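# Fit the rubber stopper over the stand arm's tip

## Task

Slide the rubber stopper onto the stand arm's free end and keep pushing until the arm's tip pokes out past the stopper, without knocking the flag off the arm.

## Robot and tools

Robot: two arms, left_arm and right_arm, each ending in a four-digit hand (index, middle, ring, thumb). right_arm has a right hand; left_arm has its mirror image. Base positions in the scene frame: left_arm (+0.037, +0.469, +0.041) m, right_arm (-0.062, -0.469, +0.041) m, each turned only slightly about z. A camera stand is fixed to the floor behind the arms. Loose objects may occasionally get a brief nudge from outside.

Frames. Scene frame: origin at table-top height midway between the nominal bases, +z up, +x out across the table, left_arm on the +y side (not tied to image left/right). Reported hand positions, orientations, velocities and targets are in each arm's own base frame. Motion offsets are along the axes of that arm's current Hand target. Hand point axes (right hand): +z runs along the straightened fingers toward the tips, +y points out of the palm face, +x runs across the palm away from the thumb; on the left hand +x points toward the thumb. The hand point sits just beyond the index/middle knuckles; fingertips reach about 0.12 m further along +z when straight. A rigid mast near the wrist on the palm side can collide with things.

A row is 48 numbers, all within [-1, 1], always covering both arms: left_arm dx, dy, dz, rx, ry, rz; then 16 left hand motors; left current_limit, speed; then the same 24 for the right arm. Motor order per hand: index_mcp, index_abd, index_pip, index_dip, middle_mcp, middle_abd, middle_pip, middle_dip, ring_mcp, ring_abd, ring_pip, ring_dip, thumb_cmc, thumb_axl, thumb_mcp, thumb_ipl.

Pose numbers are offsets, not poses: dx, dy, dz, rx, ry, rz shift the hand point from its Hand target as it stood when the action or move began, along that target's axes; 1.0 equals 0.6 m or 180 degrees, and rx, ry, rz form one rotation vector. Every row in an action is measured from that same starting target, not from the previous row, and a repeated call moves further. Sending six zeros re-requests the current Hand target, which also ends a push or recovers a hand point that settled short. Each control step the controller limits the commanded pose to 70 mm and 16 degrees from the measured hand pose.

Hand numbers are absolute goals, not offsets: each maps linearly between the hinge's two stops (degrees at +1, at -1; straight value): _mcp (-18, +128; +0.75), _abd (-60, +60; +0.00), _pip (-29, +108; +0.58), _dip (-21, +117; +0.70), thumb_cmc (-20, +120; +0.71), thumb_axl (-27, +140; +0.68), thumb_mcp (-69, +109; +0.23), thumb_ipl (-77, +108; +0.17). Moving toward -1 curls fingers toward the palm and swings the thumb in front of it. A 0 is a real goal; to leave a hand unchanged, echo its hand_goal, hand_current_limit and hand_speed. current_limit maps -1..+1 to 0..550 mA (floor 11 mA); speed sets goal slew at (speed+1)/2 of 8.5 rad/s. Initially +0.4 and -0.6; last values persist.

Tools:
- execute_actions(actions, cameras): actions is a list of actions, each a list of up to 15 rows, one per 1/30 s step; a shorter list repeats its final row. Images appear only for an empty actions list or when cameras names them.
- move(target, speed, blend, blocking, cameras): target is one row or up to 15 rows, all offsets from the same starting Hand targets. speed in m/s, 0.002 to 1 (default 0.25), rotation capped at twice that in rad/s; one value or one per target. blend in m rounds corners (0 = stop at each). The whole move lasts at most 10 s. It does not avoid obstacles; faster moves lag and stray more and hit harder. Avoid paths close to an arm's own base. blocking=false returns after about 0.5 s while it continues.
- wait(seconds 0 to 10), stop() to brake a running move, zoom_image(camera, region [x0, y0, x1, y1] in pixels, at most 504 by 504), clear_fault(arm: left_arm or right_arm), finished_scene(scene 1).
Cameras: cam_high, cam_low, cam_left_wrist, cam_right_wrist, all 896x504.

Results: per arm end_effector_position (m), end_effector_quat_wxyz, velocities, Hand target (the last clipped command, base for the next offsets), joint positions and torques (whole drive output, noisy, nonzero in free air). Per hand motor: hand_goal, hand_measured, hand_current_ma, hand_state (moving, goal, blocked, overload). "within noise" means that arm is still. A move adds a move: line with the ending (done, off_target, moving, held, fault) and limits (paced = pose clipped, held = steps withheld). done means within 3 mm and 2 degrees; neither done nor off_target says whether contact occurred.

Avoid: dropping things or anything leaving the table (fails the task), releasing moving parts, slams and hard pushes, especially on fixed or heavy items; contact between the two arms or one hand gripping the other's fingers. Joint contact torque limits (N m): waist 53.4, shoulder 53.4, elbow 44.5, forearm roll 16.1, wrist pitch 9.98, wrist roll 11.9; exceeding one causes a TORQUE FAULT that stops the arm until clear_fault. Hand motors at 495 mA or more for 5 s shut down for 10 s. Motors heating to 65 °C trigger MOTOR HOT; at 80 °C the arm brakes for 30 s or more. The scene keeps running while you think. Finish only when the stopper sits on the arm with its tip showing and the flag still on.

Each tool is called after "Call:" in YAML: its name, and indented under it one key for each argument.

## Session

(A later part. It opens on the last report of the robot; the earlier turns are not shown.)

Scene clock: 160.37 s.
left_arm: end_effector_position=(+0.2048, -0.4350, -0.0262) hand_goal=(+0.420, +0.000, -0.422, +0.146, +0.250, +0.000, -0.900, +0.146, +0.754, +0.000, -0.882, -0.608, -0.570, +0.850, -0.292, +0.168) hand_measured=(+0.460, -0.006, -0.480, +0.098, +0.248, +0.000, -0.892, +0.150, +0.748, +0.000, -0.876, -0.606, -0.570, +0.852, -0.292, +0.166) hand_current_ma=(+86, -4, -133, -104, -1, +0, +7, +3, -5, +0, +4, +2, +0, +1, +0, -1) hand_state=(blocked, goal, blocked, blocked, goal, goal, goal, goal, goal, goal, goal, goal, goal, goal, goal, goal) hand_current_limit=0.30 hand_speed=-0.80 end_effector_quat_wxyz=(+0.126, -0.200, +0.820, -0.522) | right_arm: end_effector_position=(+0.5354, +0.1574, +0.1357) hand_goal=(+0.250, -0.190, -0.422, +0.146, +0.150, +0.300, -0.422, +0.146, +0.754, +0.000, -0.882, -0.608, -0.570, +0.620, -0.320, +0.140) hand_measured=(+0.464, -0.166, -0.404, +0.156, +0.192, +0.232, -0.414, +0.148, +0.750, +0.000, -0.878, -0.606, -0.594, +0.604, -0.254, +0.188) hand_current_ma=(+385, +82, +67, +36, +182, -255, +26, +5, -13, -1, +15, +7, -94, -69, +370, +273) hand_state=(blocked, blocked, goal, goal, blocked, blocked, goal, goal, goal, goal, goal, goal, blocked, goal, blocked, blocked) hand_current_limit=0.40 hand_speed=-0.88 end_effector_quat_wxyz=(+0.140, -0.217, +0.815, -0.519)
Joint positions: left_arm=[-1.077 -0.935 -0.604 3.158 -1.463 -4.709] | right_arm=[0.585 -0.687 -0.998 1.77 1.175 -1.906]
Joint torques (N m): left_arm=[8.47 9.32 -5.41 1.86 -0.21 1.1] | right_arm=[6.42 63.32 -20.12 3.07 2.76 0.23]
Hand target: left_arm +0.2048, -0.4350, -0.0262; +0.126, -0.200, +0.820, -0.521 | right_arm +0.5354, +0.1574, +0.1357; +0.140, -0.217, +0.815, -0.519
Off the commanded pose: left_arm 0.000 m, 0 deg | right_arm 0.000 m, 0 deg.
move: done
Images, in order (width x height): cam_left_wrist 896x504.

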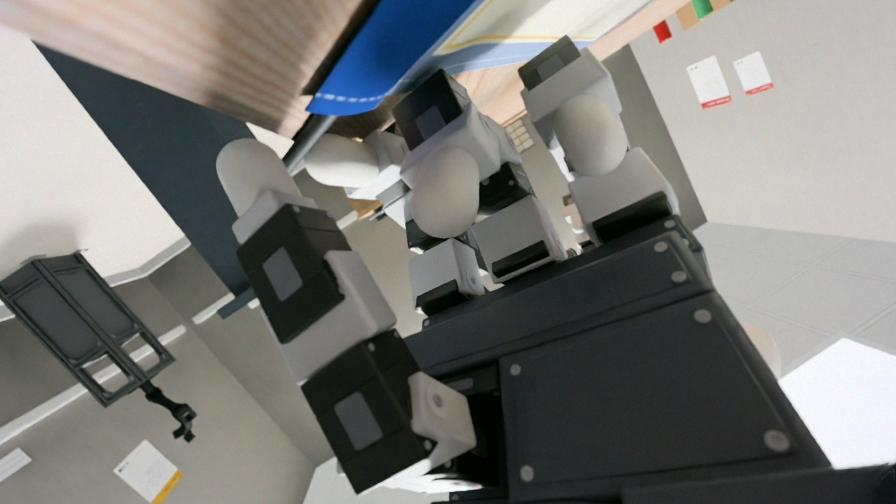

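Call:
move:
  target:
    - [0,-0.0172,-0.0007,0,0,0,0.42,0,-0.423,0.145,0.25,0,-0.9,0.145,0.753,0,-0.883,-0.609,-0.571,0.85,-0.292,0.168,0.3,-0.8,0,0,0,0,0,0,0.25,-0.19,-0.423,0.145,0.15,0.3,-0.423,0.145,0.753,0,-0.883,-0.609,-0.571,0.62,-0.32,0.14,0.4,-0.88]
    - [0,-0.0172,-0.0007,0,0,0,0.2,0,-0.423,0.29,0.25,0,-0.9,0.145,0.753,0,-0.883,-0.609,-0.571,0.85,-0.3,0.168,0.3,-0.88,0,0,0,0,0,0,0.25,-0.19,-0.423,0.145,0.15,0.3,-0.423,0.145,0.753,0,-0.883,-0.609,-0.571,0.62,-0.32,0.14,0.4,-0.88]
    - [0.0528,-0.0068,-0.023,0,0,0,0.2,0,-0.423,0.29,0.25,0,-0.9,0.145,0.753,0,-0.883,-0.609,-0.571,0.85,-0.3,0.168,0.3,-0.88,0,0,0,0,0,0,0.25,-0.19,-0.423,0.145,0.15,0.3,-0.423,0.145,0.753,0,-0.883,-0.609,-0.571,0.62,-0.32,0.14,0.4,-0.88]
  speed: 0.04
  cameras: ["cam_left_wrist","cam_high"]

Call:
zoom_image:
  camera: "cam_left_wrist"
  region: [140, 40, 400, 220]

Call:
zoom_image:
  camera: "cam_high"
  region: [320, 80, 540, 280]

Scene clock: 163.93 s.
left_arm: end_effector_position=(+0.1718, -0.4399, -0.0166) hand_goal=(+0.200, +0.000, -0.422, +0.290, +0.250, +0.000, -0.900, +0.146, +0.754, +0.000, -0.882, -0.608, -0.570, +0.850, -0.300, +0.168) hand_measured=(+0.272, -0.008, -0.412, +0.288, +0.248, +0.000, -0.892, +0.150, +0.748, +0.000, -0.876, -0.606, -0.572, +0.856, -0.276, +0.178) hand_current_ma=(+200, -7, +10, -1, -1, +0, +7, +3, -5, +0, +4, +2, -1, +5, +52, +14) hand_state=(blocked, goal, goal, goal, goal, goal, goal, goal, goal, goal, goal, goal, goal, goal, blocked, goal) hand_current_limit=0.30 hand_speed=-0.88 end_effector_quat_wxyz=(+0.126, -0.200, +0.820, -0.521) | right_arm: end_effector_position=(+0.5354, +0.1574, +0.1357) hand_goal=(+0.250, -0.190, -0.422, +0.146, +0.150, +0.300, -0.422, +0.146, +0.754, +0.000, -0.882, -0.608, -0.570, +0.620, -0.320, +0.140) hand_measured=(+0.464, -0.166, -0.404, +0.156, +0.192, +0.232, -0.414, +0.148, +0.750, +0.000, -0.878, -0.606, -0.594, +0.604, -0.254, +0.188) hand_current_ma=(+385, +82, +67, +36, +182, -255, +26, +5, -13, -1, +15, +7, -94, -69, +370, +273) hand_state=(blocked, blocked, goal, goal, blocked, blocked, goal, goal, goal, goal, goal, goal, blocked, goal, blocked, blocked) hand_current_limit=0.40 hand_speed=-0.88 end_effector_quat_wxyz=(+0.140, -0.217, +0.815, -0.519)
Joint positions: left_arm=[-1.179 -0.904 -0.568 3.065 -1.467 -4.743] | right_arm=[0.585 -0.687 -0.998 1.77 1.175 -1.906]
Joint torques (N m): left_arm=[-7.8 36.91 3.67 -2.12 -2.21 -1.69] | right_arm=[6.07 63.3 -20.31 3.31 2.69 0.27]
Hand target: left_arm +0.1718, -0.4399, -0.0166; +0.126, -0.200, +0.820, -0.521 | right_arm +0.5354, +0.1574, +0.1357; +0.140, -0.217, +0.815, -0.519
Off the commanded pose: left_arm 0.000 m, 0 deg | right_arm 0.000 m, 0 deg.
move: done
Images, in order (width x height): cam_high 896x504, cam_left_wrist 896x504.

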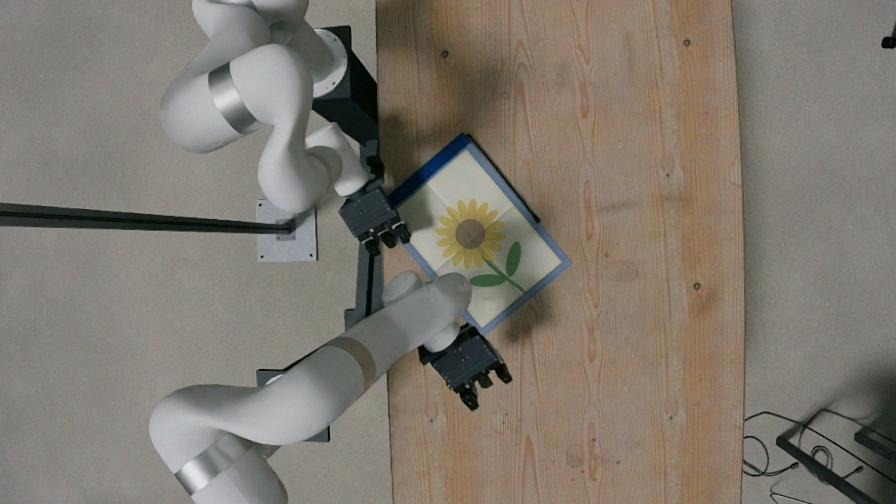

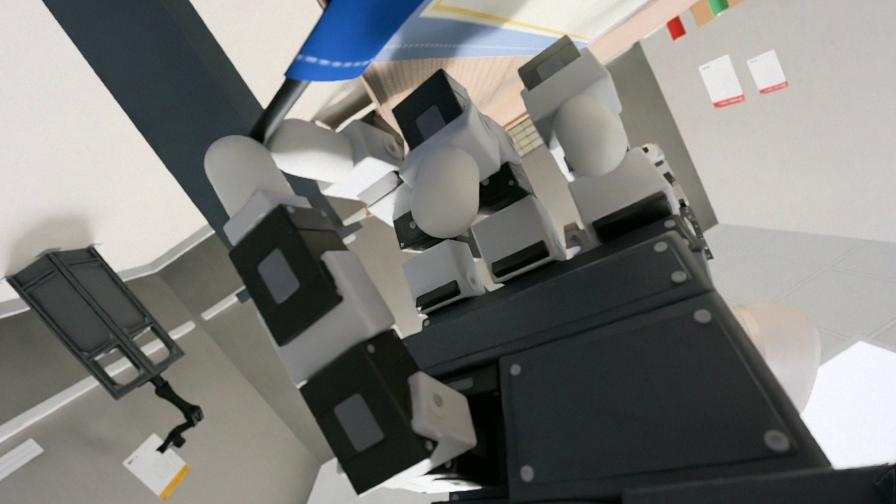

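Scaled by 1.938 from the camera's 896x504 image, which has a finer 1280x720 frame.

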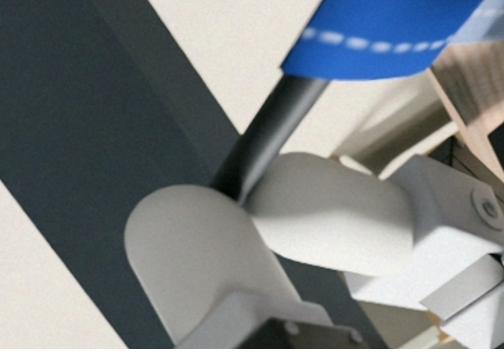

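Scaled by 2.291 from the camera's 896x504 image, which has a finer 1280x720 frame.

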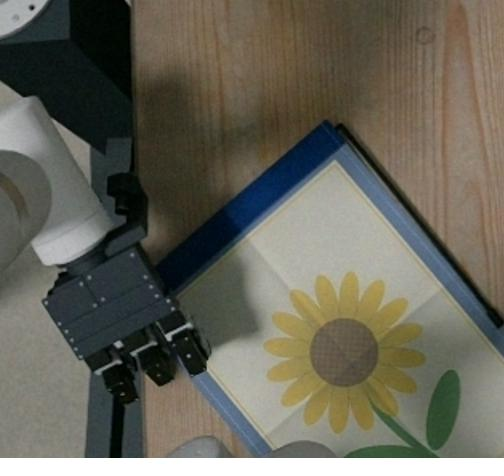

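Call:
move:
  target:
    - [0,0,0,0,0,0,0.42,0,-0.423,0.145,0.25,0,-0.9,0.145,0.753,0,-0.883,-0.609,-0.571,0.85,-0.292,0.168,0.3,-0.8,0,0,0,0,0,0,0.25,-0.19,-0.423,0.145,0.15,0.3,-0.423,0.145,0.753,0,-0.883,-0.609,-0.571,0.62,-0.32,0.14,0.4,-0.88]
    - [0,0.0172,0.0007,0,0,0,0.42,0,-0.423,0.145,0.25,0,-0.9,0.145,0.753,0,-0.883,-0.609,-0.571,0.85,-0.292,0.168,0.3,-0.8,0,0,0,0,0,0,0.25,-0.19,-0.423,0.145,0.15,0.3,-0.423,0.145,0.753,0,-0.883,-0.609,-0.571,0.62,-0.32,0.14,0.4,-0.88]
  speed: 0.03
  cameras: ["cam_left_wrist"]

Call:
zoom_image:
  camera: "cam_left_wrist"
  region: [140, 40, 400, 220]

Scene clock: 165.77 s.
left_arm: end_effector_position=(+0.1699, -0.4364, -0.0261) hand_goal=(+0.420, +0.000, -0.422, +0.146, +0.250, +0.000, -0.900, +0.146, +0.754, +0.000, -0.882, -0.608, -0.570, +0.850, -0.292, +0.168) hand_measured=(+0.428, -0.006, -0.446, +0.150, +0.248, +0.000, -0.892, +0.150, +0.748, +0.000, -0.876, -0.606, -0.568, +0.852, -0.292, +0.166) hand_current_ma=(+10, -5, -35, +2, -1, +0, +7, +3, -5, +0, +4, +2, +1, +1, +0, -1) hand_state=(goal, goal, blocked, goal, goal, goal, goal, goal, goal, goal, goal, goal, goal, goal, goal, goal) hand_current_limit=0.30 hand_speed=-0.80 end_effector_quat_wxyz=(+0.126, -0.200, +0.820, -0.522) | right_arm: end_effector_position=(+0.5354, +0.1574, +0.1357) hand_goal=(+0.250, -0.190, -0.422, +0.146, +0.150, +0.300, -0.422, +0.146, +0.754, +0.000, -0.882, -0.608, -0.570, +0.620, -0.320, +0.140) hand_measured=(+0.464, -0.166, -0.404, +0.156, +0.192, +0.232, -0.414, +0.148, +0.750, +0.000, -0.878, -0.606, -0.594, +0.604, -0.254, +0.188) hand_current_ma=(+385, +82, +67, +36, +182, -255, +26, +5, -13, -1, +15, +7, -94, -69, +370, +273) hand_state=(blocked, blocked, goal, goal, blocked, blocked, goal, goal, goal, goal, goal, goal, blocked, goal, blocked, blocked) hand_current_limit=0.40 hand_speed=-0.88 end_effector_quat_wxyz=(+0.140, -0.217, +0.815, -0.519)
Joint positions: left_arm=[-1.181 -0.935 -0.574 3.064 -1.492 -4.745] | right_arm=[0.585 -0.687 -0.998 1.77 1.175 -1.906]
Joint torques (N m): left_arm=[-7.61 12.04 -11.1 -3.26 -0.73 -1.18] | right_arm=[5.84 63.97 -19.92 3.45 2.79 0.3]
Hand target: left_arm +0.1699, -0.4364, -0.0261; +0.126, -0.200, +0.820, -0.521 | right_arm +0.5354, +0.1574, +0.1357; +0.140, -0.217, +0.815, -0.519
Off the commanded pose: left_arm 0.000 m, 0 deg | right_arm 0.000 m, 0 deg.
move: done
Images, in order (width x height): cam_left_wrist 896x504.

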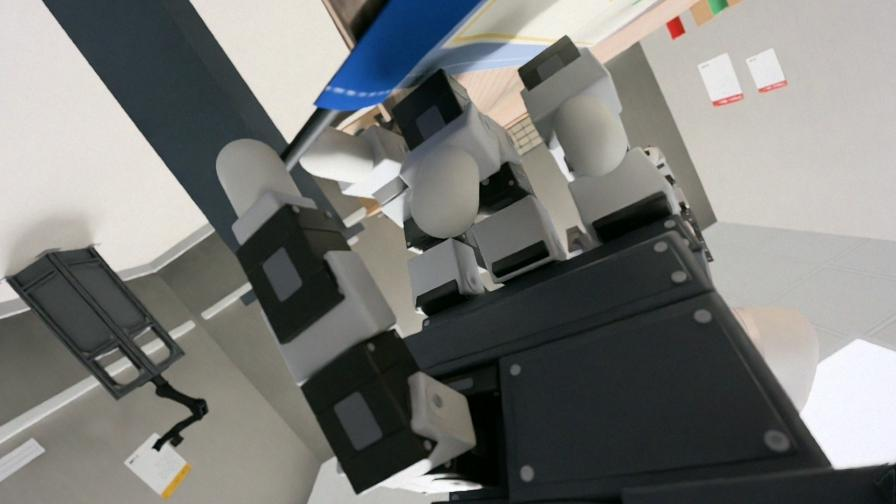

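Scaled by 1.938 from the camera's 896x504 image, which has a finer 1280x720 frame.

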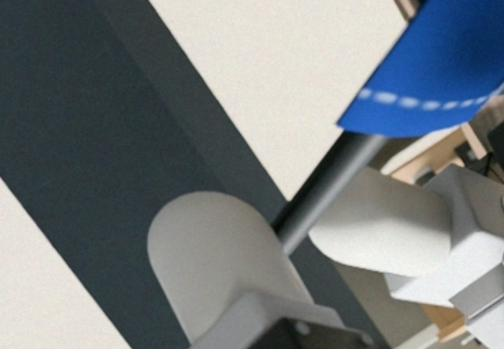

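Call:
execute_actions:
  actions:
    - [[0,0,0,0,0,0,0.2,0,-0.423,0.24,0.25,0,-0.9,0.145,0.753,0,-0.883,-0.609,-0.571,0.85,-0.292,0.168,0.3,-0.85,0,0,0,0,0,0,0.25,-0.19,-0.423,0.145,0.15,0.3,-0.423,0.145,0.753,0,-0.883,-0.609,-0.571,0.62,-0.32,0.14,0.4,-0.88]]
    - [[0,0,0,0,0,0,0.2,0,-0.423,0.24,0.25,0,-0.9,0.145,0.753,0,-0.883,-0.609,-0.571,0.85,-0.292,0.168,0.3,-0.85,0,0,0,0,0,0,0.25,-0.19,-0.423,0.145,0.15,0.3,-0.423,0.145,0.753,0,-0.883,-0.609,-0.571,0.62,-0.32,0.14,0.4,-0.88]]
  cameras: ["cam_left_wrist"]

Call:
zoom_image:
  camera: "cam_left_wrist"
  region: [140, 40, 400, 220]

Scene clock: 167.43 s.
left_arm: end_effector_position=(+0.1699, -0.4364, -0.0261) hand_goal=(+0.200, +0.000, -0.422, +0.240, +0.250, +0.000, -0.900, +0.146, +0.754, +0.000, -0.882, -0.608, -0.570, +0.850, -0.292, +0.168) hand_measured=(+0.392, -0.006, -0.412, +0.238, +0.248, +0.000, -0.892, +0.150, +0.748, +0.000, -0.876, -0.606, -0.568, +0.852, -0.288, +0.168) hand_current_ma=(+358, -5, +10, -1, -1, +0, +7, +3, -5, +0, +4, +2, +1, +1, +4, +0) hand_state=(blocked, goal, goal, goal, goal, goal, goal, goal, goal, goal, goal, goal, goal, goal, goal, goal) hand_current_limit=0.30 hand_speed=-0.85 end_effector_quat_wxyz=(+0.126, -0.200, +0.820, -0.522) | right_arm: end_effector_position=(+0.5354, +0.1574, +0.1357) hand_goal=(+0.250, -0.190, -0.422, +0.146, +0.150, +0.300, -0.422, +0.146, +0.754, +0.000, -0.882, -0.608, -0.570, +0.620, -0.320, +0.140) hand_measured=(+0.464, -0.166, -0.404, +0.156, +0.192, +0.232, -0.414, +0.148, +0.750, +0.000, -0.878, -0.606, -0.594, +0.604, -0.254, +0.188) hand_current_ma=(+385, +82, +67, +36, +182, -255, +26, +5, -13, -1, +15, +7, -94, -69, +370, +273) hand_state=(blocked, blocked, goal, goal, blocked, blocked, goal, goal, goal, goal, goal, goal, blocked, goal, blocked, blocked) hand_current_limit=0.40 hand_speed=-0.88 end_effector_quat_wxyz=(+0.140, -0.217, +0.815, -0.519)
Joint positions: left_arm=[-1.181 -0.935 -0.574 3.064 -1.492 -4.745] | right_arm=[0.585 -0.687 -0.998 1.77 1.175 -1.906]
Joint torques (N m): left_arm=[-7.21 13.22 -2.37 -1.67 0.86 -0.55] | right_arm=[5.83 64.28 -20.12 2.82 2.71 0.22]
Hand target: left_arm +0.1699, -0.4364, -0.0261; +0.126, -0.200, +0.820, -0.521 | right_arm +0.5354, +0.1574, +0.1357; +0.140, -0.217, +0.815, -0.519
Off the commanded pose: left_arm 0.000 m, 0 deg | right_arm 0.000 m, 0 deg.
Images, in order (width x height): cam_left_wrist 896x504.

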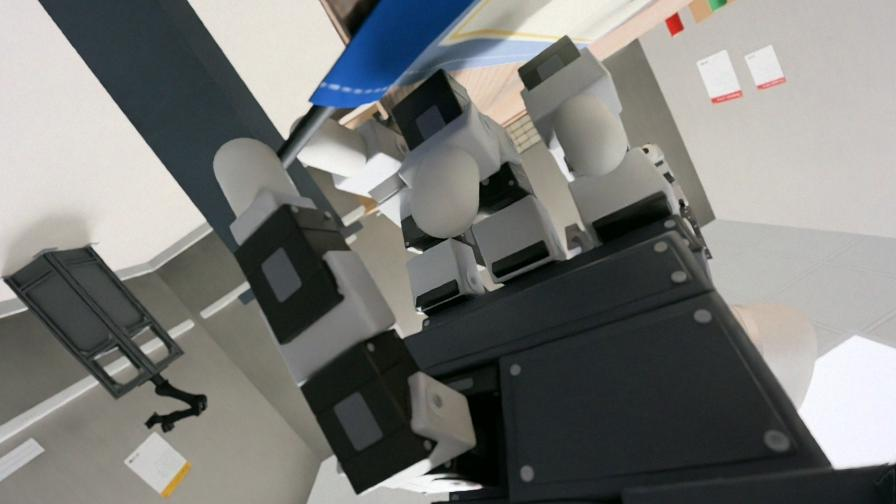

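Scaled by 1.938 from the camera's 896x504 image, which has a finer 1280x720 frame.

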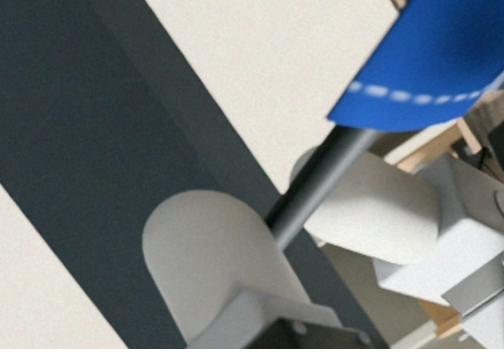

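Call:
execute_actions:
  actions:
    - [[0,0,0,0,0,0,0.2,0,-0.423,0.24,0.25,0,-0.9,0.145,0.753,0,-0.883,-0.609,-0.571,0.85,-0.34,0.15,0.4,-0.9,0,0,0,0,0,0,0.25,-0.19,-0.423,0.145,0.15,0.3,-0.423,0.145,0.753,0,-0.883,-0.609,-0.571,0.62,-0.32,0.14,0.4,-0.88]]
    - [[0,-0.0076,-0.0035,0,0,0,0.2,0,-0.423,0.24,0.25,0,-0.9,0.145,0.753,0,-0.883,-0.609,-0.571,0.85,-0.34,0.15,0.4,-0.9,0,0,0,0,0,0,0.25,-0.19,-0.423,0.145,0.15,0.3,-0.423,0.145,0.753,0,-0.883,-0.609,-0.571,0.62,-0.32,0.14,0.4,-0.88]]
  cameras: ["cam_left_wrist"]

Call:
zoom_image:
  camera: "cam_left_wrist"
  region: [140, 40, 400, 220]

Scene clock: 169.17 s.
left_arm: end_effector_position=(+0.1699, -0.4364, -0.0211) hand_goal=(+0.200, +0.000, -0.422, +0.240, +0.250, +0.000, -0.900, +0.146, +0.754, +0.000, -0.882, -0.608, -0.570, +0.850, -0.340, +0.150) hand_measured=(+0.334, -0.002, -0.374, +0.260, +0.248, +0.000, -0.894, +0.150, +0.748, +0.000, -0.878, -0.606, -0.570, +0.856, -0.306, +0.164) hand_current_ma=(+385, -1, +103, +28, -1, +0, +6, +2, -6, +0, +4, +2, +0, +6, +86, +24) hand_state=(blocked, goal, blocked, goal, goal, goal, goal, goal, goal, goal, goal, goal, goal, goal, blocked, goal) hand_current_limit=0.40 hand_speed=-0.90 end_effector_quat_wxyz=(+0.126, -0.200, +0.820, -0.521) | right_arm: end_effector_position=(+0.5354, +0.1574, +0.1357) hand_goal=(+0.250, -0.190, -0.422, +0.146, +0.150, +0.300, -0.422, +0.146, +0.754, +0.000, -0.882, -0.608, -0.570, +0.620, -0.320, +0.140) hand_measured=(+0.464, -0.166, -0.404, +0.156, +0.192, +0.232, -0.414, +0.148, +0.750, +0.000, -0.878, -0.606, -0.594, +0.604, -0.254, +0.188) hand_current_ma=(+385, +82, +67, +36, +182, -255, +26, +5, -13, -1, +15, +7, -94, -69, +370, +273) hand_state=(blocked, blocked, goal, goal, blocked, blocked, goal, goal, goal, goal, goal, goal, blocked, goal, blocked, blocked) hand_current_limit=0.40 hand_speed=-0.88 end_effector_quat_wxyz=(+0.140, -0.217, +0.815, -0.519)
Joint positions: left_arm=[-1.181 -0.918 -0.566 3.064 -1.483 -4.745] | right_arm=[0.585 -0.687 -0.998 1.77 1.175 -1.906]
Joint torques (N m): left_arm=[-2.1 39.18 3.38 -0.33 0.06 1.18] | right_arm=[5.97 63.84 -20.7 2.95 2.76 0.27]
Hand target: left_arm +0.1700, -0.4364, -0.0211; +0.126, -0.200, +0.820, -0.521 | right_arm +0.5354, +0.1574, +0.1357; +0.140, -0.217, +0.815, -0.519
Off the commanded pose: left_arm 0.000 m, 0 deg | right_arm 0.000 m, 0 deg.
Images, in order (width x height): cam_left_wrist 896x504.

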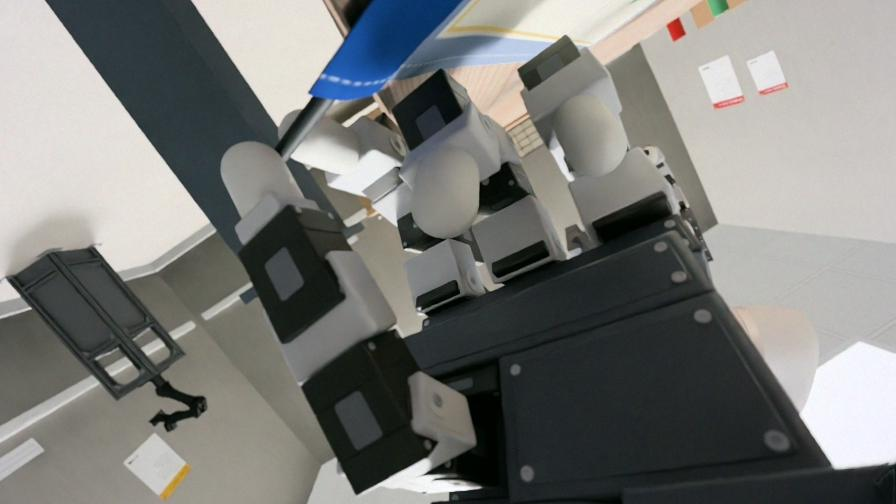

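Scaled by 1.938 from the camera's 896x504 image, which has a finer 1280x720 frame.

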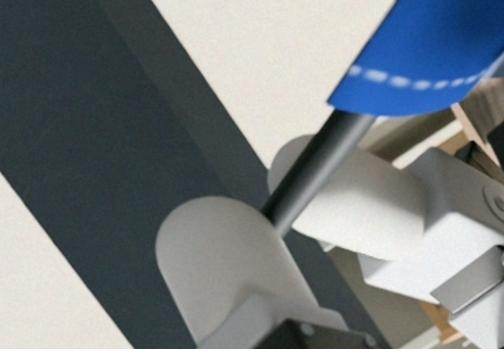

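Call:
move:
  target: [0,-0.0302,-0.0141,0,0,0,0.2,0,-0.423,0.24,0.25,0,-0.9,0.145,0.753,0,-0.883,-0.609,-0.571,0.85,-0.38,0.15,0.4,-0.9,0,0,0,0,0,0,0.25,-0.19,-0.423,0.145,0.15,0.3,-0.423,0.145,0.753,0,-0.883,-0.609,-0.571,0.62,-0.32,0.14,0.4,-0.88]
  speed: 0.03
  cameras: ["cam_left_wrist","cam_low"]

Call:
zoom_image:
  camera: "cam_left_wrist"
  region: [140, 40, 400, 220]

Call:
zoom_image:
  camera: "cam_low"
  region: [290, 230, 560, 370]

Scene clock: 170.70 s.
left_arm: end_effector_position=(+0.1700, -0.4364, -0.0011) hand_goal=(+0.200, +0.000, -0.422, +0.240, +0.250, +0.000, -0.900, +0.146, +0.754, +0.000, -0.882, -0.608, -0.570, +0.850, -0.380, +0.150) hand_measured=(+0.332, -0.002, -0.370, +0.262, +0.248, +0.000, -0.894, +0.150, +0.748, +0.000, -0.878, -0.606, -0.570, +0.856, -0.306, +0.164) hand_current_ma=(+385, -1, +109, +32, -1, +0, +6, +2, -6, +0, +4, +2, +0, +7, +268, +25) hand_state=(blocked, goal, blocked, blocked, goal, goal, goal, goal, goal, goal, goal, goal, goal, goal, blocked, goal) hand_current_limit=0.40 hand_speed=-0.90 end_effector_quat_wxyz=(+0.126, -0.200, +0.820, -0.521) | right_arm: end_effector_position=(+0.5354, +0.1574, +0.1357) hand_goal=(+0.250, -0.190, -0.422, +0.146, +0.150, +0.300, -0.422, +0.146, +0.754, +0.000, -0.882, -0.608, -0.570, +0.620, -0.320, +0.140) hand_measured=(+0.464, -0.166, -0.404, +0.156, +0.192, +0.232, -0.414, +0.148, +0.750, +0.000, -0.878, -0.606, -0.594, +0.604, -0.254, +0.188) hand_current_ma=(+385, +82, +67, +36, +182, -255, +26, +5, -13, -1, +15, +7, -94, -69, +370, +273) hand_state=(blocked, blocked, goal, goal, blocked, blocked, goal, goal, goal, goal, goal, goal, blocked, goal, blocked, blocked) hand_current_limit=0.40 hand_speed=-0.88 end_effector_quat_wxyz=(+0.140, -0.217, +0.815, -0.519)
Joint positions: left_arm=[-1.18 -0.852 -0.536 3.063 -1.447 -4.742] | right_arm=[0.585 -0.687 -0.998 1.77 1.175 -1.906]
Joint torques (N m): left_arm=[7.82 37.36 2.44 -2.72 0.23 1.08] | right_arm=[6.54 63.27 -19.8 3.27 2.77 0.21]
Hand target: left_arm +0.1700, -0.4364, -0.0011; +0.126, -0.200, +0.820, -0.521 | right_arm +0.5354, +0.1574, +0.1357; +0.140, -0.217, +0.815, -0.519
Off the commanded pose: left_arm 0.000 m, 0 deg | right_arm 0.000 m, 0 deg.
move: done
Images, in order (width x height): cam_low 896x504, cam_left_wrist 896x504.

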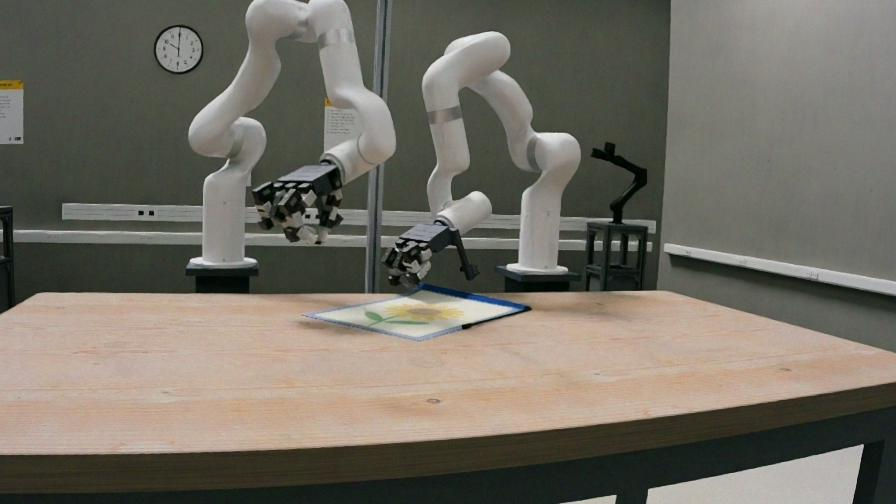

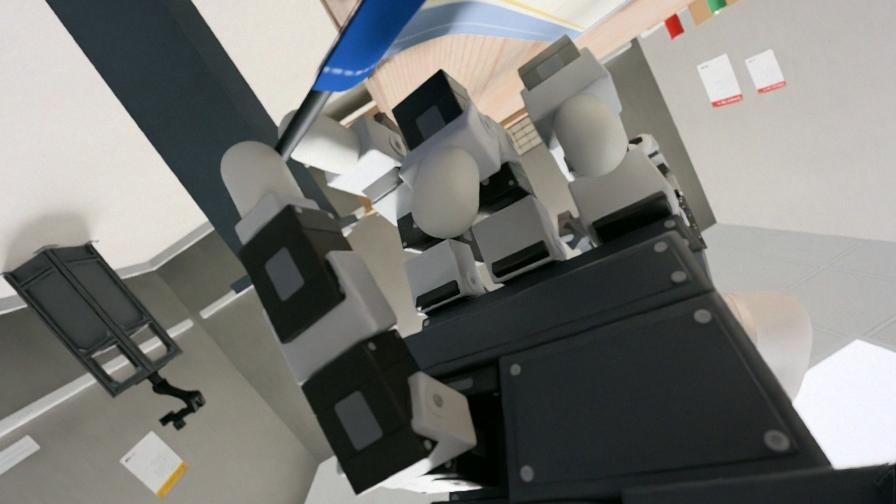

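Scaled by 1.938 from the camera's 896x504 image, which has a finer 1280x720 frame.

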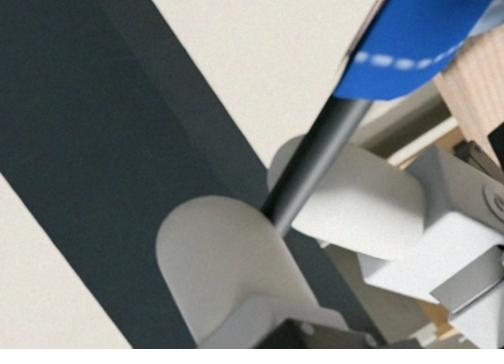

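Scaled by 1.867 from the camera's 896x504 image, which has a finer 1280x720 frame.

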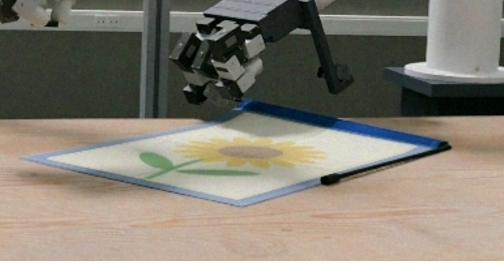

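Call:
move:
  target: [-0.01,-0.0604,-0.0282,0,0,0,0.2,0,-0.423,0.24,0.25,0,-0.9,0.145,0.753,0,-0.883,-0.609,-0.571,0.85,-0.38,0.15,0.4,-0.9,0,0,0,0,0,0,0.25,-0.19,-0.423,0.145,0.15,0.3,-0.423,0.145,0.753,0,-0.883,-0.609,-0.571,0.62,-0.32,0.14,0.4,-0.88]
  speed: 0.04
  cameras: ["cam_left_wrist","cam_low","cam_high"]

Call:
zoom_image:
  camera: "cam_left_wrist"
  region: [140, 40, 400, 220]

Call:
zoom_image:
  camera: "cam_low"
  region: [290, 230, 560, 370]

Scene clock: 174.90 s.
left_arm: end_effector_position=(+0.1754, -0.4337, +0.0388) hand_goal=(+0.200, +0.000, -0.422, +0.240, +0.250, +0.000, -0.900, +0.146, +0.754, +0.000, -0.882, -0.608, -0.570, +0.850, -0.380, +0.150) hand_measured=(+0.332, -0.002, -0.368, +0.264, +0.248, +0.000, -0.894, +0.150, +0.748, +0.000, -0.878, -0.606, -0.572, +0.856, -0.308, +0.164) hand_current_ma=(+385, -1, +120, +36, -1, +0, +6, +2, -6, +0, +4, +2, -1, +7, +263, +25) hand_state=(blocked, goal, blocked, blocked, goal, goal, goal, goal, goal, goal, goal, goal, goal, goal, blocked, goal) hand_current_limit=0.40 hand_speed=-0.90 end_effector_quat_wxyz=(+0.126, -0.200, +0.820, -0.521) | right_arm: end_effector_position=(+0.5354, +0.1574, +0.1357) hand_goal=(+0.250, -0.190, -0.422, +0.146, +0.150, +0.300, -0.422, +0.146, +0.754, +0.000, -0.882, -0.608, -0.570, +0.620, -0.320, +0.140) hand_measured=(+0.464, -0.166, -0.404, +0.156, +0.192, +0.232, -0.414, +0.148, +0.750, +0.000, -0.878, -0.606, -0.594, +0.604, -0.254, +0.188) hand_current_ma=(+385, +82, +67, +36, +182, -255, +26, +5, -13, -1, +15, +7, -94, -69, +370, +273) hand_state=(blocked, blocked, goal, goal, blocked, blocked, goal, goal, goal, goal, goal, goal, blocked, goal, blocked, blocked) hand_current_limit=0.40 hand_speed=-0.88 end_effector_quat_wxyz=(+0.140, -0.217, +0.815, -0.519)
Joint positions: left_arm=[-1.16 -0.716 -0.483 3.081 -1.365 -4.73] | right_arm=[0.585 -0.687 -0.998 1.77 1.175 -1.906]
Joint torques (N m): left_arm=[9.08 37.9 0.16 2.59 0.23 1.54] | right_arm=[6.34 64 -20.17 2.87 2.62 0.26]
Hand target: left_arm +0.1754, -0.4337, +0.0389; +0.126, -0.200, +0.820, -0.521 | right_arm +0.5354, +0.1574, +0.1357; +0.140, -0.217, +0.815, -0.519
Off the commanded pose: left_arm 0.000 m, 0 deg | right_arm 0.000 m, 0 deg.
move: done
Images, in order (width x height): cam_high 896x504, cam_low 896x504, cam_left_wrist 896x504.

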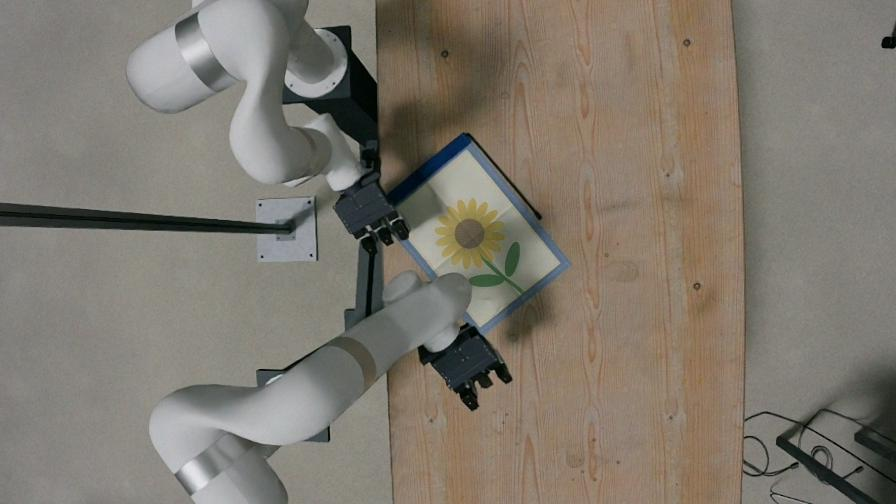

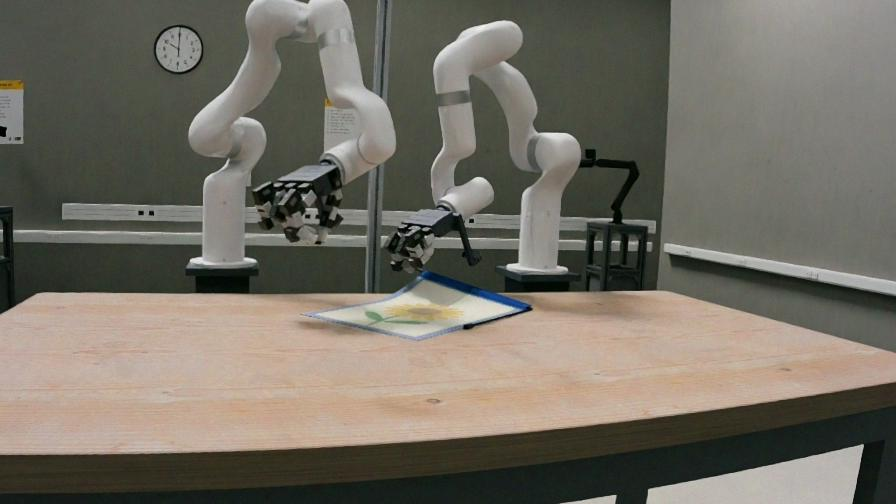

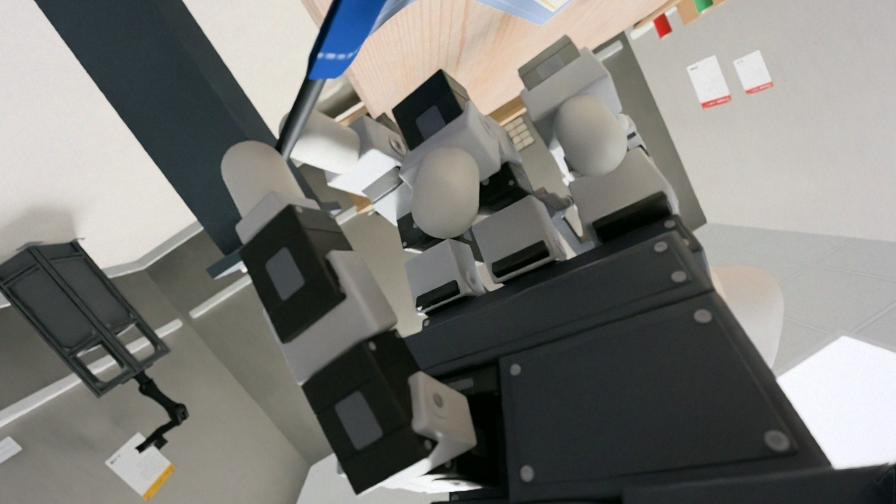

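Scaled by 1.938 from the camera's 896x504 image, which has a finer 1280x720 frame.

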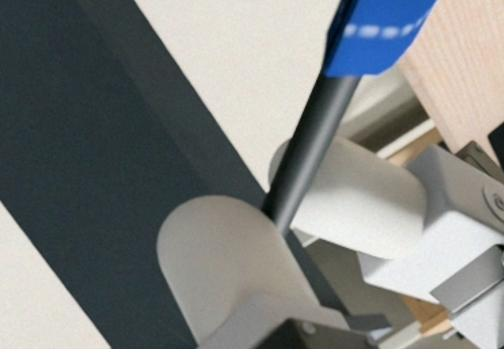

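Scaled by 1.867 from the camera's 896x504 image, which has a finer 1280x720 frame.

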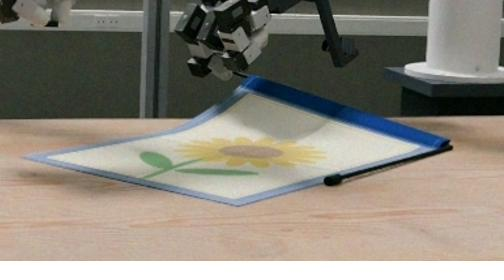

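Call:
move:
  target:
    - [-0.1167,-0.0362,0.0381,0,-0.0252,-0.0118,0.2,0,-0.423,0.24,0.25,0,-0.9,0.145,0.753,0,-0.883,-0.609,-0.571,0.85,-0.38,0.15,0.4,-0.9,0,0,0,0,0,0,0.25,-0.19,-0.423,0.145,0.15,0.3,-0.423,0.145,0.753,0,-0.883,-0.609,-0.571,0.62,-0.32,0.14,0.4,-0.88]
  speed: 0.05
  cameras: ["cam_left_wrist","cam_low","cam_high"]

Call:
zoom_image:
  camera: "cam_left_wrist"
  region: [140, 40, 400, 220]

Scene clock: 178.37 s.
left_arm: end_effector_position=(+0.2514, -0.4281, +0.0487) hand_goal=(+0.200, +0.000, -0.422, +0.240, +0.250, +0.000, -0.900, +0.146, +0.754, +0.000, -0.882, -0.608, -0.570, +0.850, -0.380, +0.150) hand_measured=(+0.332, -0.002, -0.368, +0.264, +0.248, +0.000, -0.894, +0.150, +0.748, +0.000, -0.878, -0.606, -0.572, +0.856, -0.308, +0.164) hand_current_ma=(+385, +0, +121, +37, -1, +0, +6, +2, -6, +0, +4, +2, -1, +7, +261, +25) hand_state=(blocked, goal, blocked, blocked, goal, goal, goal, goal, goal, goal, goal, goal, goal, goal, blocked, goal) hand_current_limit=0.40 hand_speed=-0.90 end_effector_quat_wxyz=(+0.148, -0.236, +0.810, -0.515) | right_arm: end_effector_position=(+0.5354, +0.1574, +0.1357) hand_goal=(+0.250, -0.190, -0.422, +0.146, +0.150, +0.300, -0.422, +0.146, +0.754, +0.000, -0.882, -0.608, -0.570, +0.620, -0.320, +0.140) hand_measured=(+0.464, -0.166, -0.404, +0.156, +0.192, +0.232, -0.414, +0.148, +0.750, +0.000, -0.878, -0.606, -0.594, +0.604, -0.254, +0.188) hand_current_ma=(+385, +82, +67, +36, +182, -255, +26, +5, -13, -1, +15, +7, -94, -69, +370, +273) hand_state=(blocked, blocked, goal, goal, blocked, blocked, goal, goal, goal, goal, goal, goal, blocked, goal, blocked, blocked) hand_current_limit=0.40 hand_speed=-0.88 end_effector_quat_wxyz=(+0.140, -0.217, +0.815, -0.519)
Joint positions: left_arm=[-0.987 -0.697 -0.543 3.161 -1.287 -4.712] | right_arm=[0.585 -0.687 -0.998 1.77 1.175 -1.906]
Joint torques (N m): left_arm=[8.95 37.41 -16.97 2.57 0.28 1.61] | right_arm=[6.45 63.8 -20.42 2.86 2.77 0.27]
Hand target: left_arm +0.2514, -0.4281, +0.0487; +0.148, -0.236, +0.810, -0.515 | right_arm +0.5354, +0.1574, +0.1357; +0.140, -0.217, +0.815, -0.519
Off the commanded pose: left_arm 0.000 m, 0 deg | right_arm 0.000 m, 0 deg.
move: done
Images, in order (width x height): cam_high 896x504, cam_low 896x504, cam_left_wrist 896x504.

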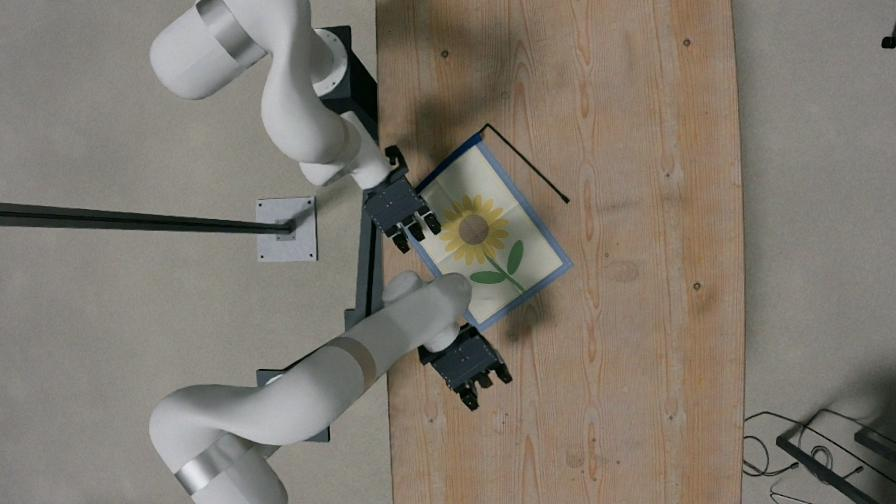

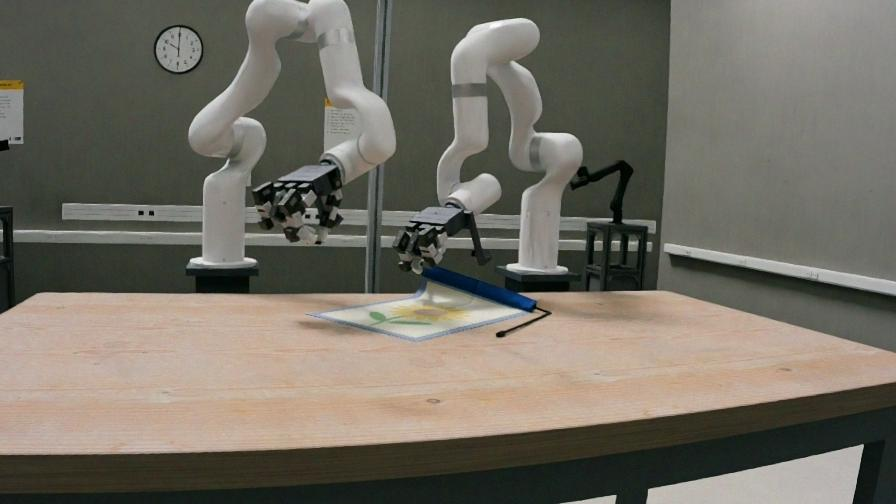

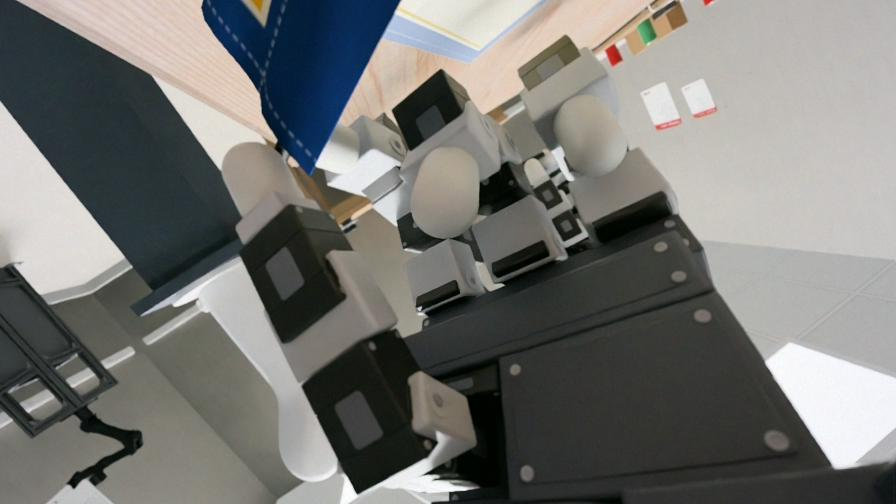

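Scaled by 1.938 from the camera's 896x504 image, which has a finer 1280x720 frame.

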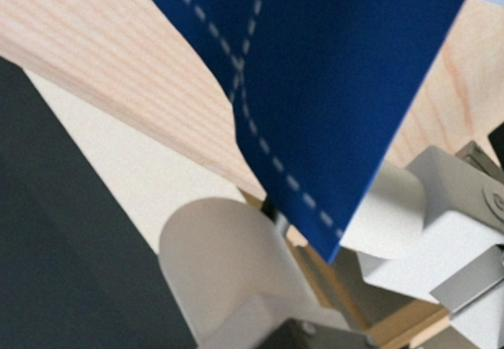

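Call:
move:
  target:
    - [-0.1788,-0.0553,0.0792,0,-0.0403,-0.0188,0.2,0,-0.423,0.24,0.25,0,-0.9,0.145,0.753,0,-0.883,-0.609,-0.571,0.85,-0.38,0.15,0.4,-0.9,0,0,0,0,0,0,0.25,-0.19,-0.423,0.145,0.15,0.3,-0.423,0.145,0.753,0,-0.883,-0.609,-0.571,0.62,-0.32,0.14,0.4,-0.88]
  speed: 0.05
  cameras: ["cam_left_wrist","cam_low","cam_high"]

Call:
zoom_image:
  camera: "cam_left_wrist"
  region: [140, 40, 400, 220]

Call:
zoom_image:
  camera: "cam_high"
  region: [380, 80, 600, 280]

Scene clock: 182.30 s.
left_arm: end_effector_position=(+0.3726, -0.4189, +0.0583) hand_goal=(+0.200, +0.000, -0.422, +0.240, +0.250, +0.000, -0.900, +0.146, +0.754, +0.000, -0.882, -0.608, -0.570, +0.850, -0.380, +0.150) hand_measured=(+0.332, -0.002, -0.366, +0.264, +0.248, +0.000, -0.894, +0.150, +0.748, +0.000, -0.878, -0.606, -0.572, +0.856, -0.310, +0.164) hand_current_ma=(+385, +0, +122, +37, -1, +0, +6, +2, -6, +0, +4, +2, -1, +7, +254, +25) hand_state=(blocked, goal, blocked, blocked, goal, goal, goal, goal, goal, goal, goal, goal, goal, goal, blocked, goal) hand_current_limit=0.40 hand_speed=-0.90 end_effector_quat_wxyz=(+0.184, -0.292, +0.792, -0.504) | right_arm: end_effector_position=(+0.5354, +0.1574, +0.1357) hand_goal=(+0.250, -0.190, -0.422, +0.146, +0.150, +0.300, -0.422, +0.146, +0.754, +0.000, -0.882, -0.608, -0.570, +0.620, -0.320, +0.140) hand_measured=(+0.464, -0.166, -0.404, +0.156, +0.192, +0.232, -0.414, +0.148, +0.750, +0.000, -0.878, -0.606, -0.594, +0.604, -0.254, +0.188) hand_current_ma=(+385, +82, +67, +36, +182, -255, +26, +5, -13, -1, +15, +7, -94, -69, +370, +273) hand_state=(blocked, blocked, goal, goal, blocked, blocked, goal, goal, goal, goal, goal, goal, blocked, goal, blocked, blocked) hand_current_limit=0.40 hand_speed=-0.88 end_effector_quat_wxyz=(+0.140, -0.217, +0.815, -0.519)
Joint positions: left_arm=[-0.777 -0.719 -0.701 3.231 -1.15 -4.713] | right_arm=[0.585 -0.687 -0.998 1.77 1.175 -1.906]
Joint torques (N m): left_arm=[7.94 17.22 -21.71 2.1 0.24 -1.11] | right_arm=[5.49 64.82 -20.51 2.97 2.7 0.19]
Hand target: left_arm +0.3726, -0.4189, +0.0583; +0.184, -0.292, +0.792, -0.504 | right_arm +0.5354, +0.1574, +0.1357; +0.140, -0.217, +0.815, -0.519
Off the commanded pose: left_arm 0.000 m, 0 deg | right_arm 0.000 m, 0 deg.
move: done
Images, in order (width x height): cam_high 896x504, cam_low 896x504, cam_left_wrist 896x504.

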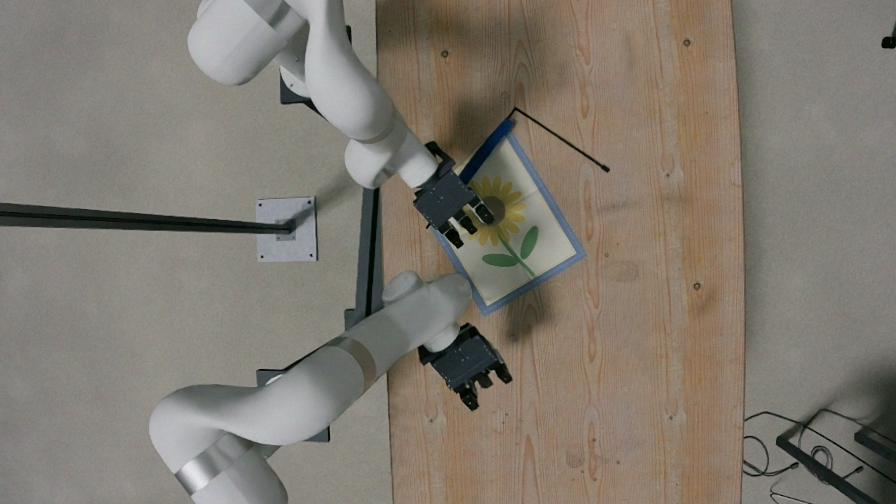

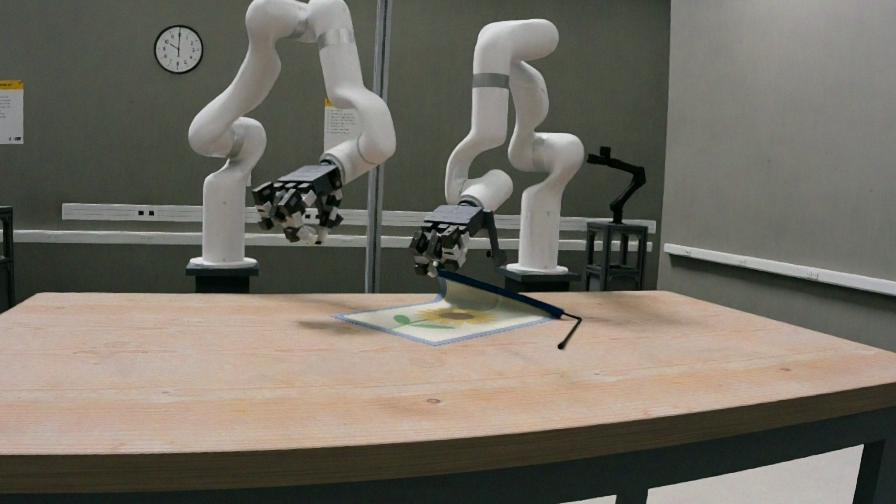

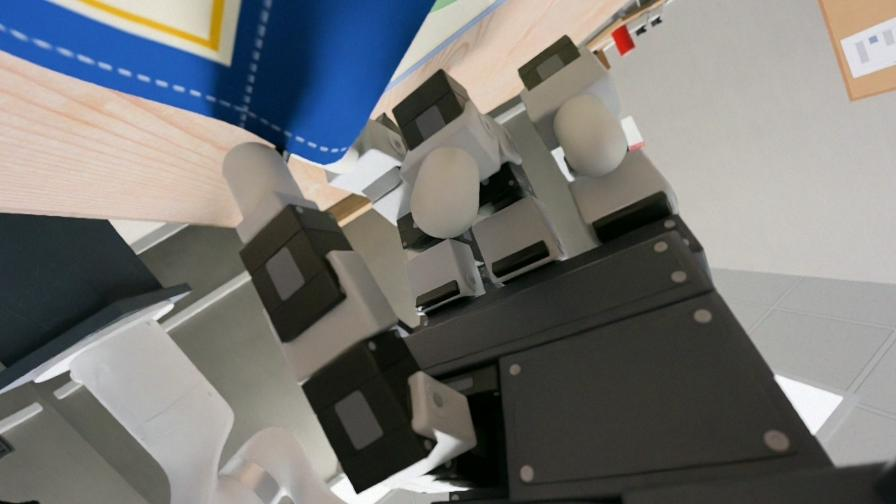

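Scaled by 1.938 from the camera's 896x504 image, which has a finer 1280x720 frame.

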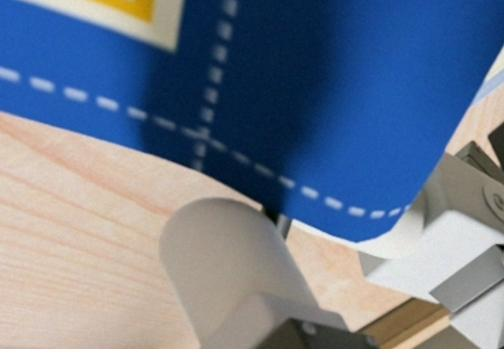

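Scaled by 2.291 from the camera's 896x504 image, which has a finer 1280x720 frame.

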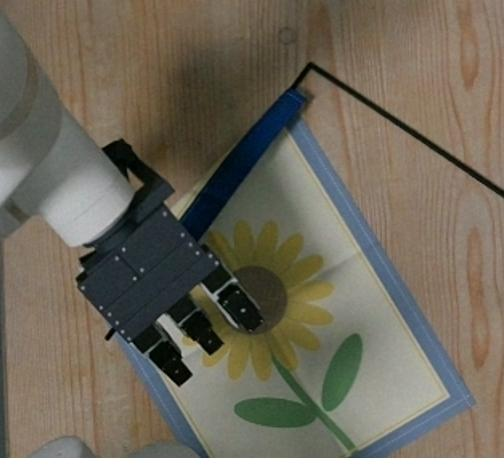

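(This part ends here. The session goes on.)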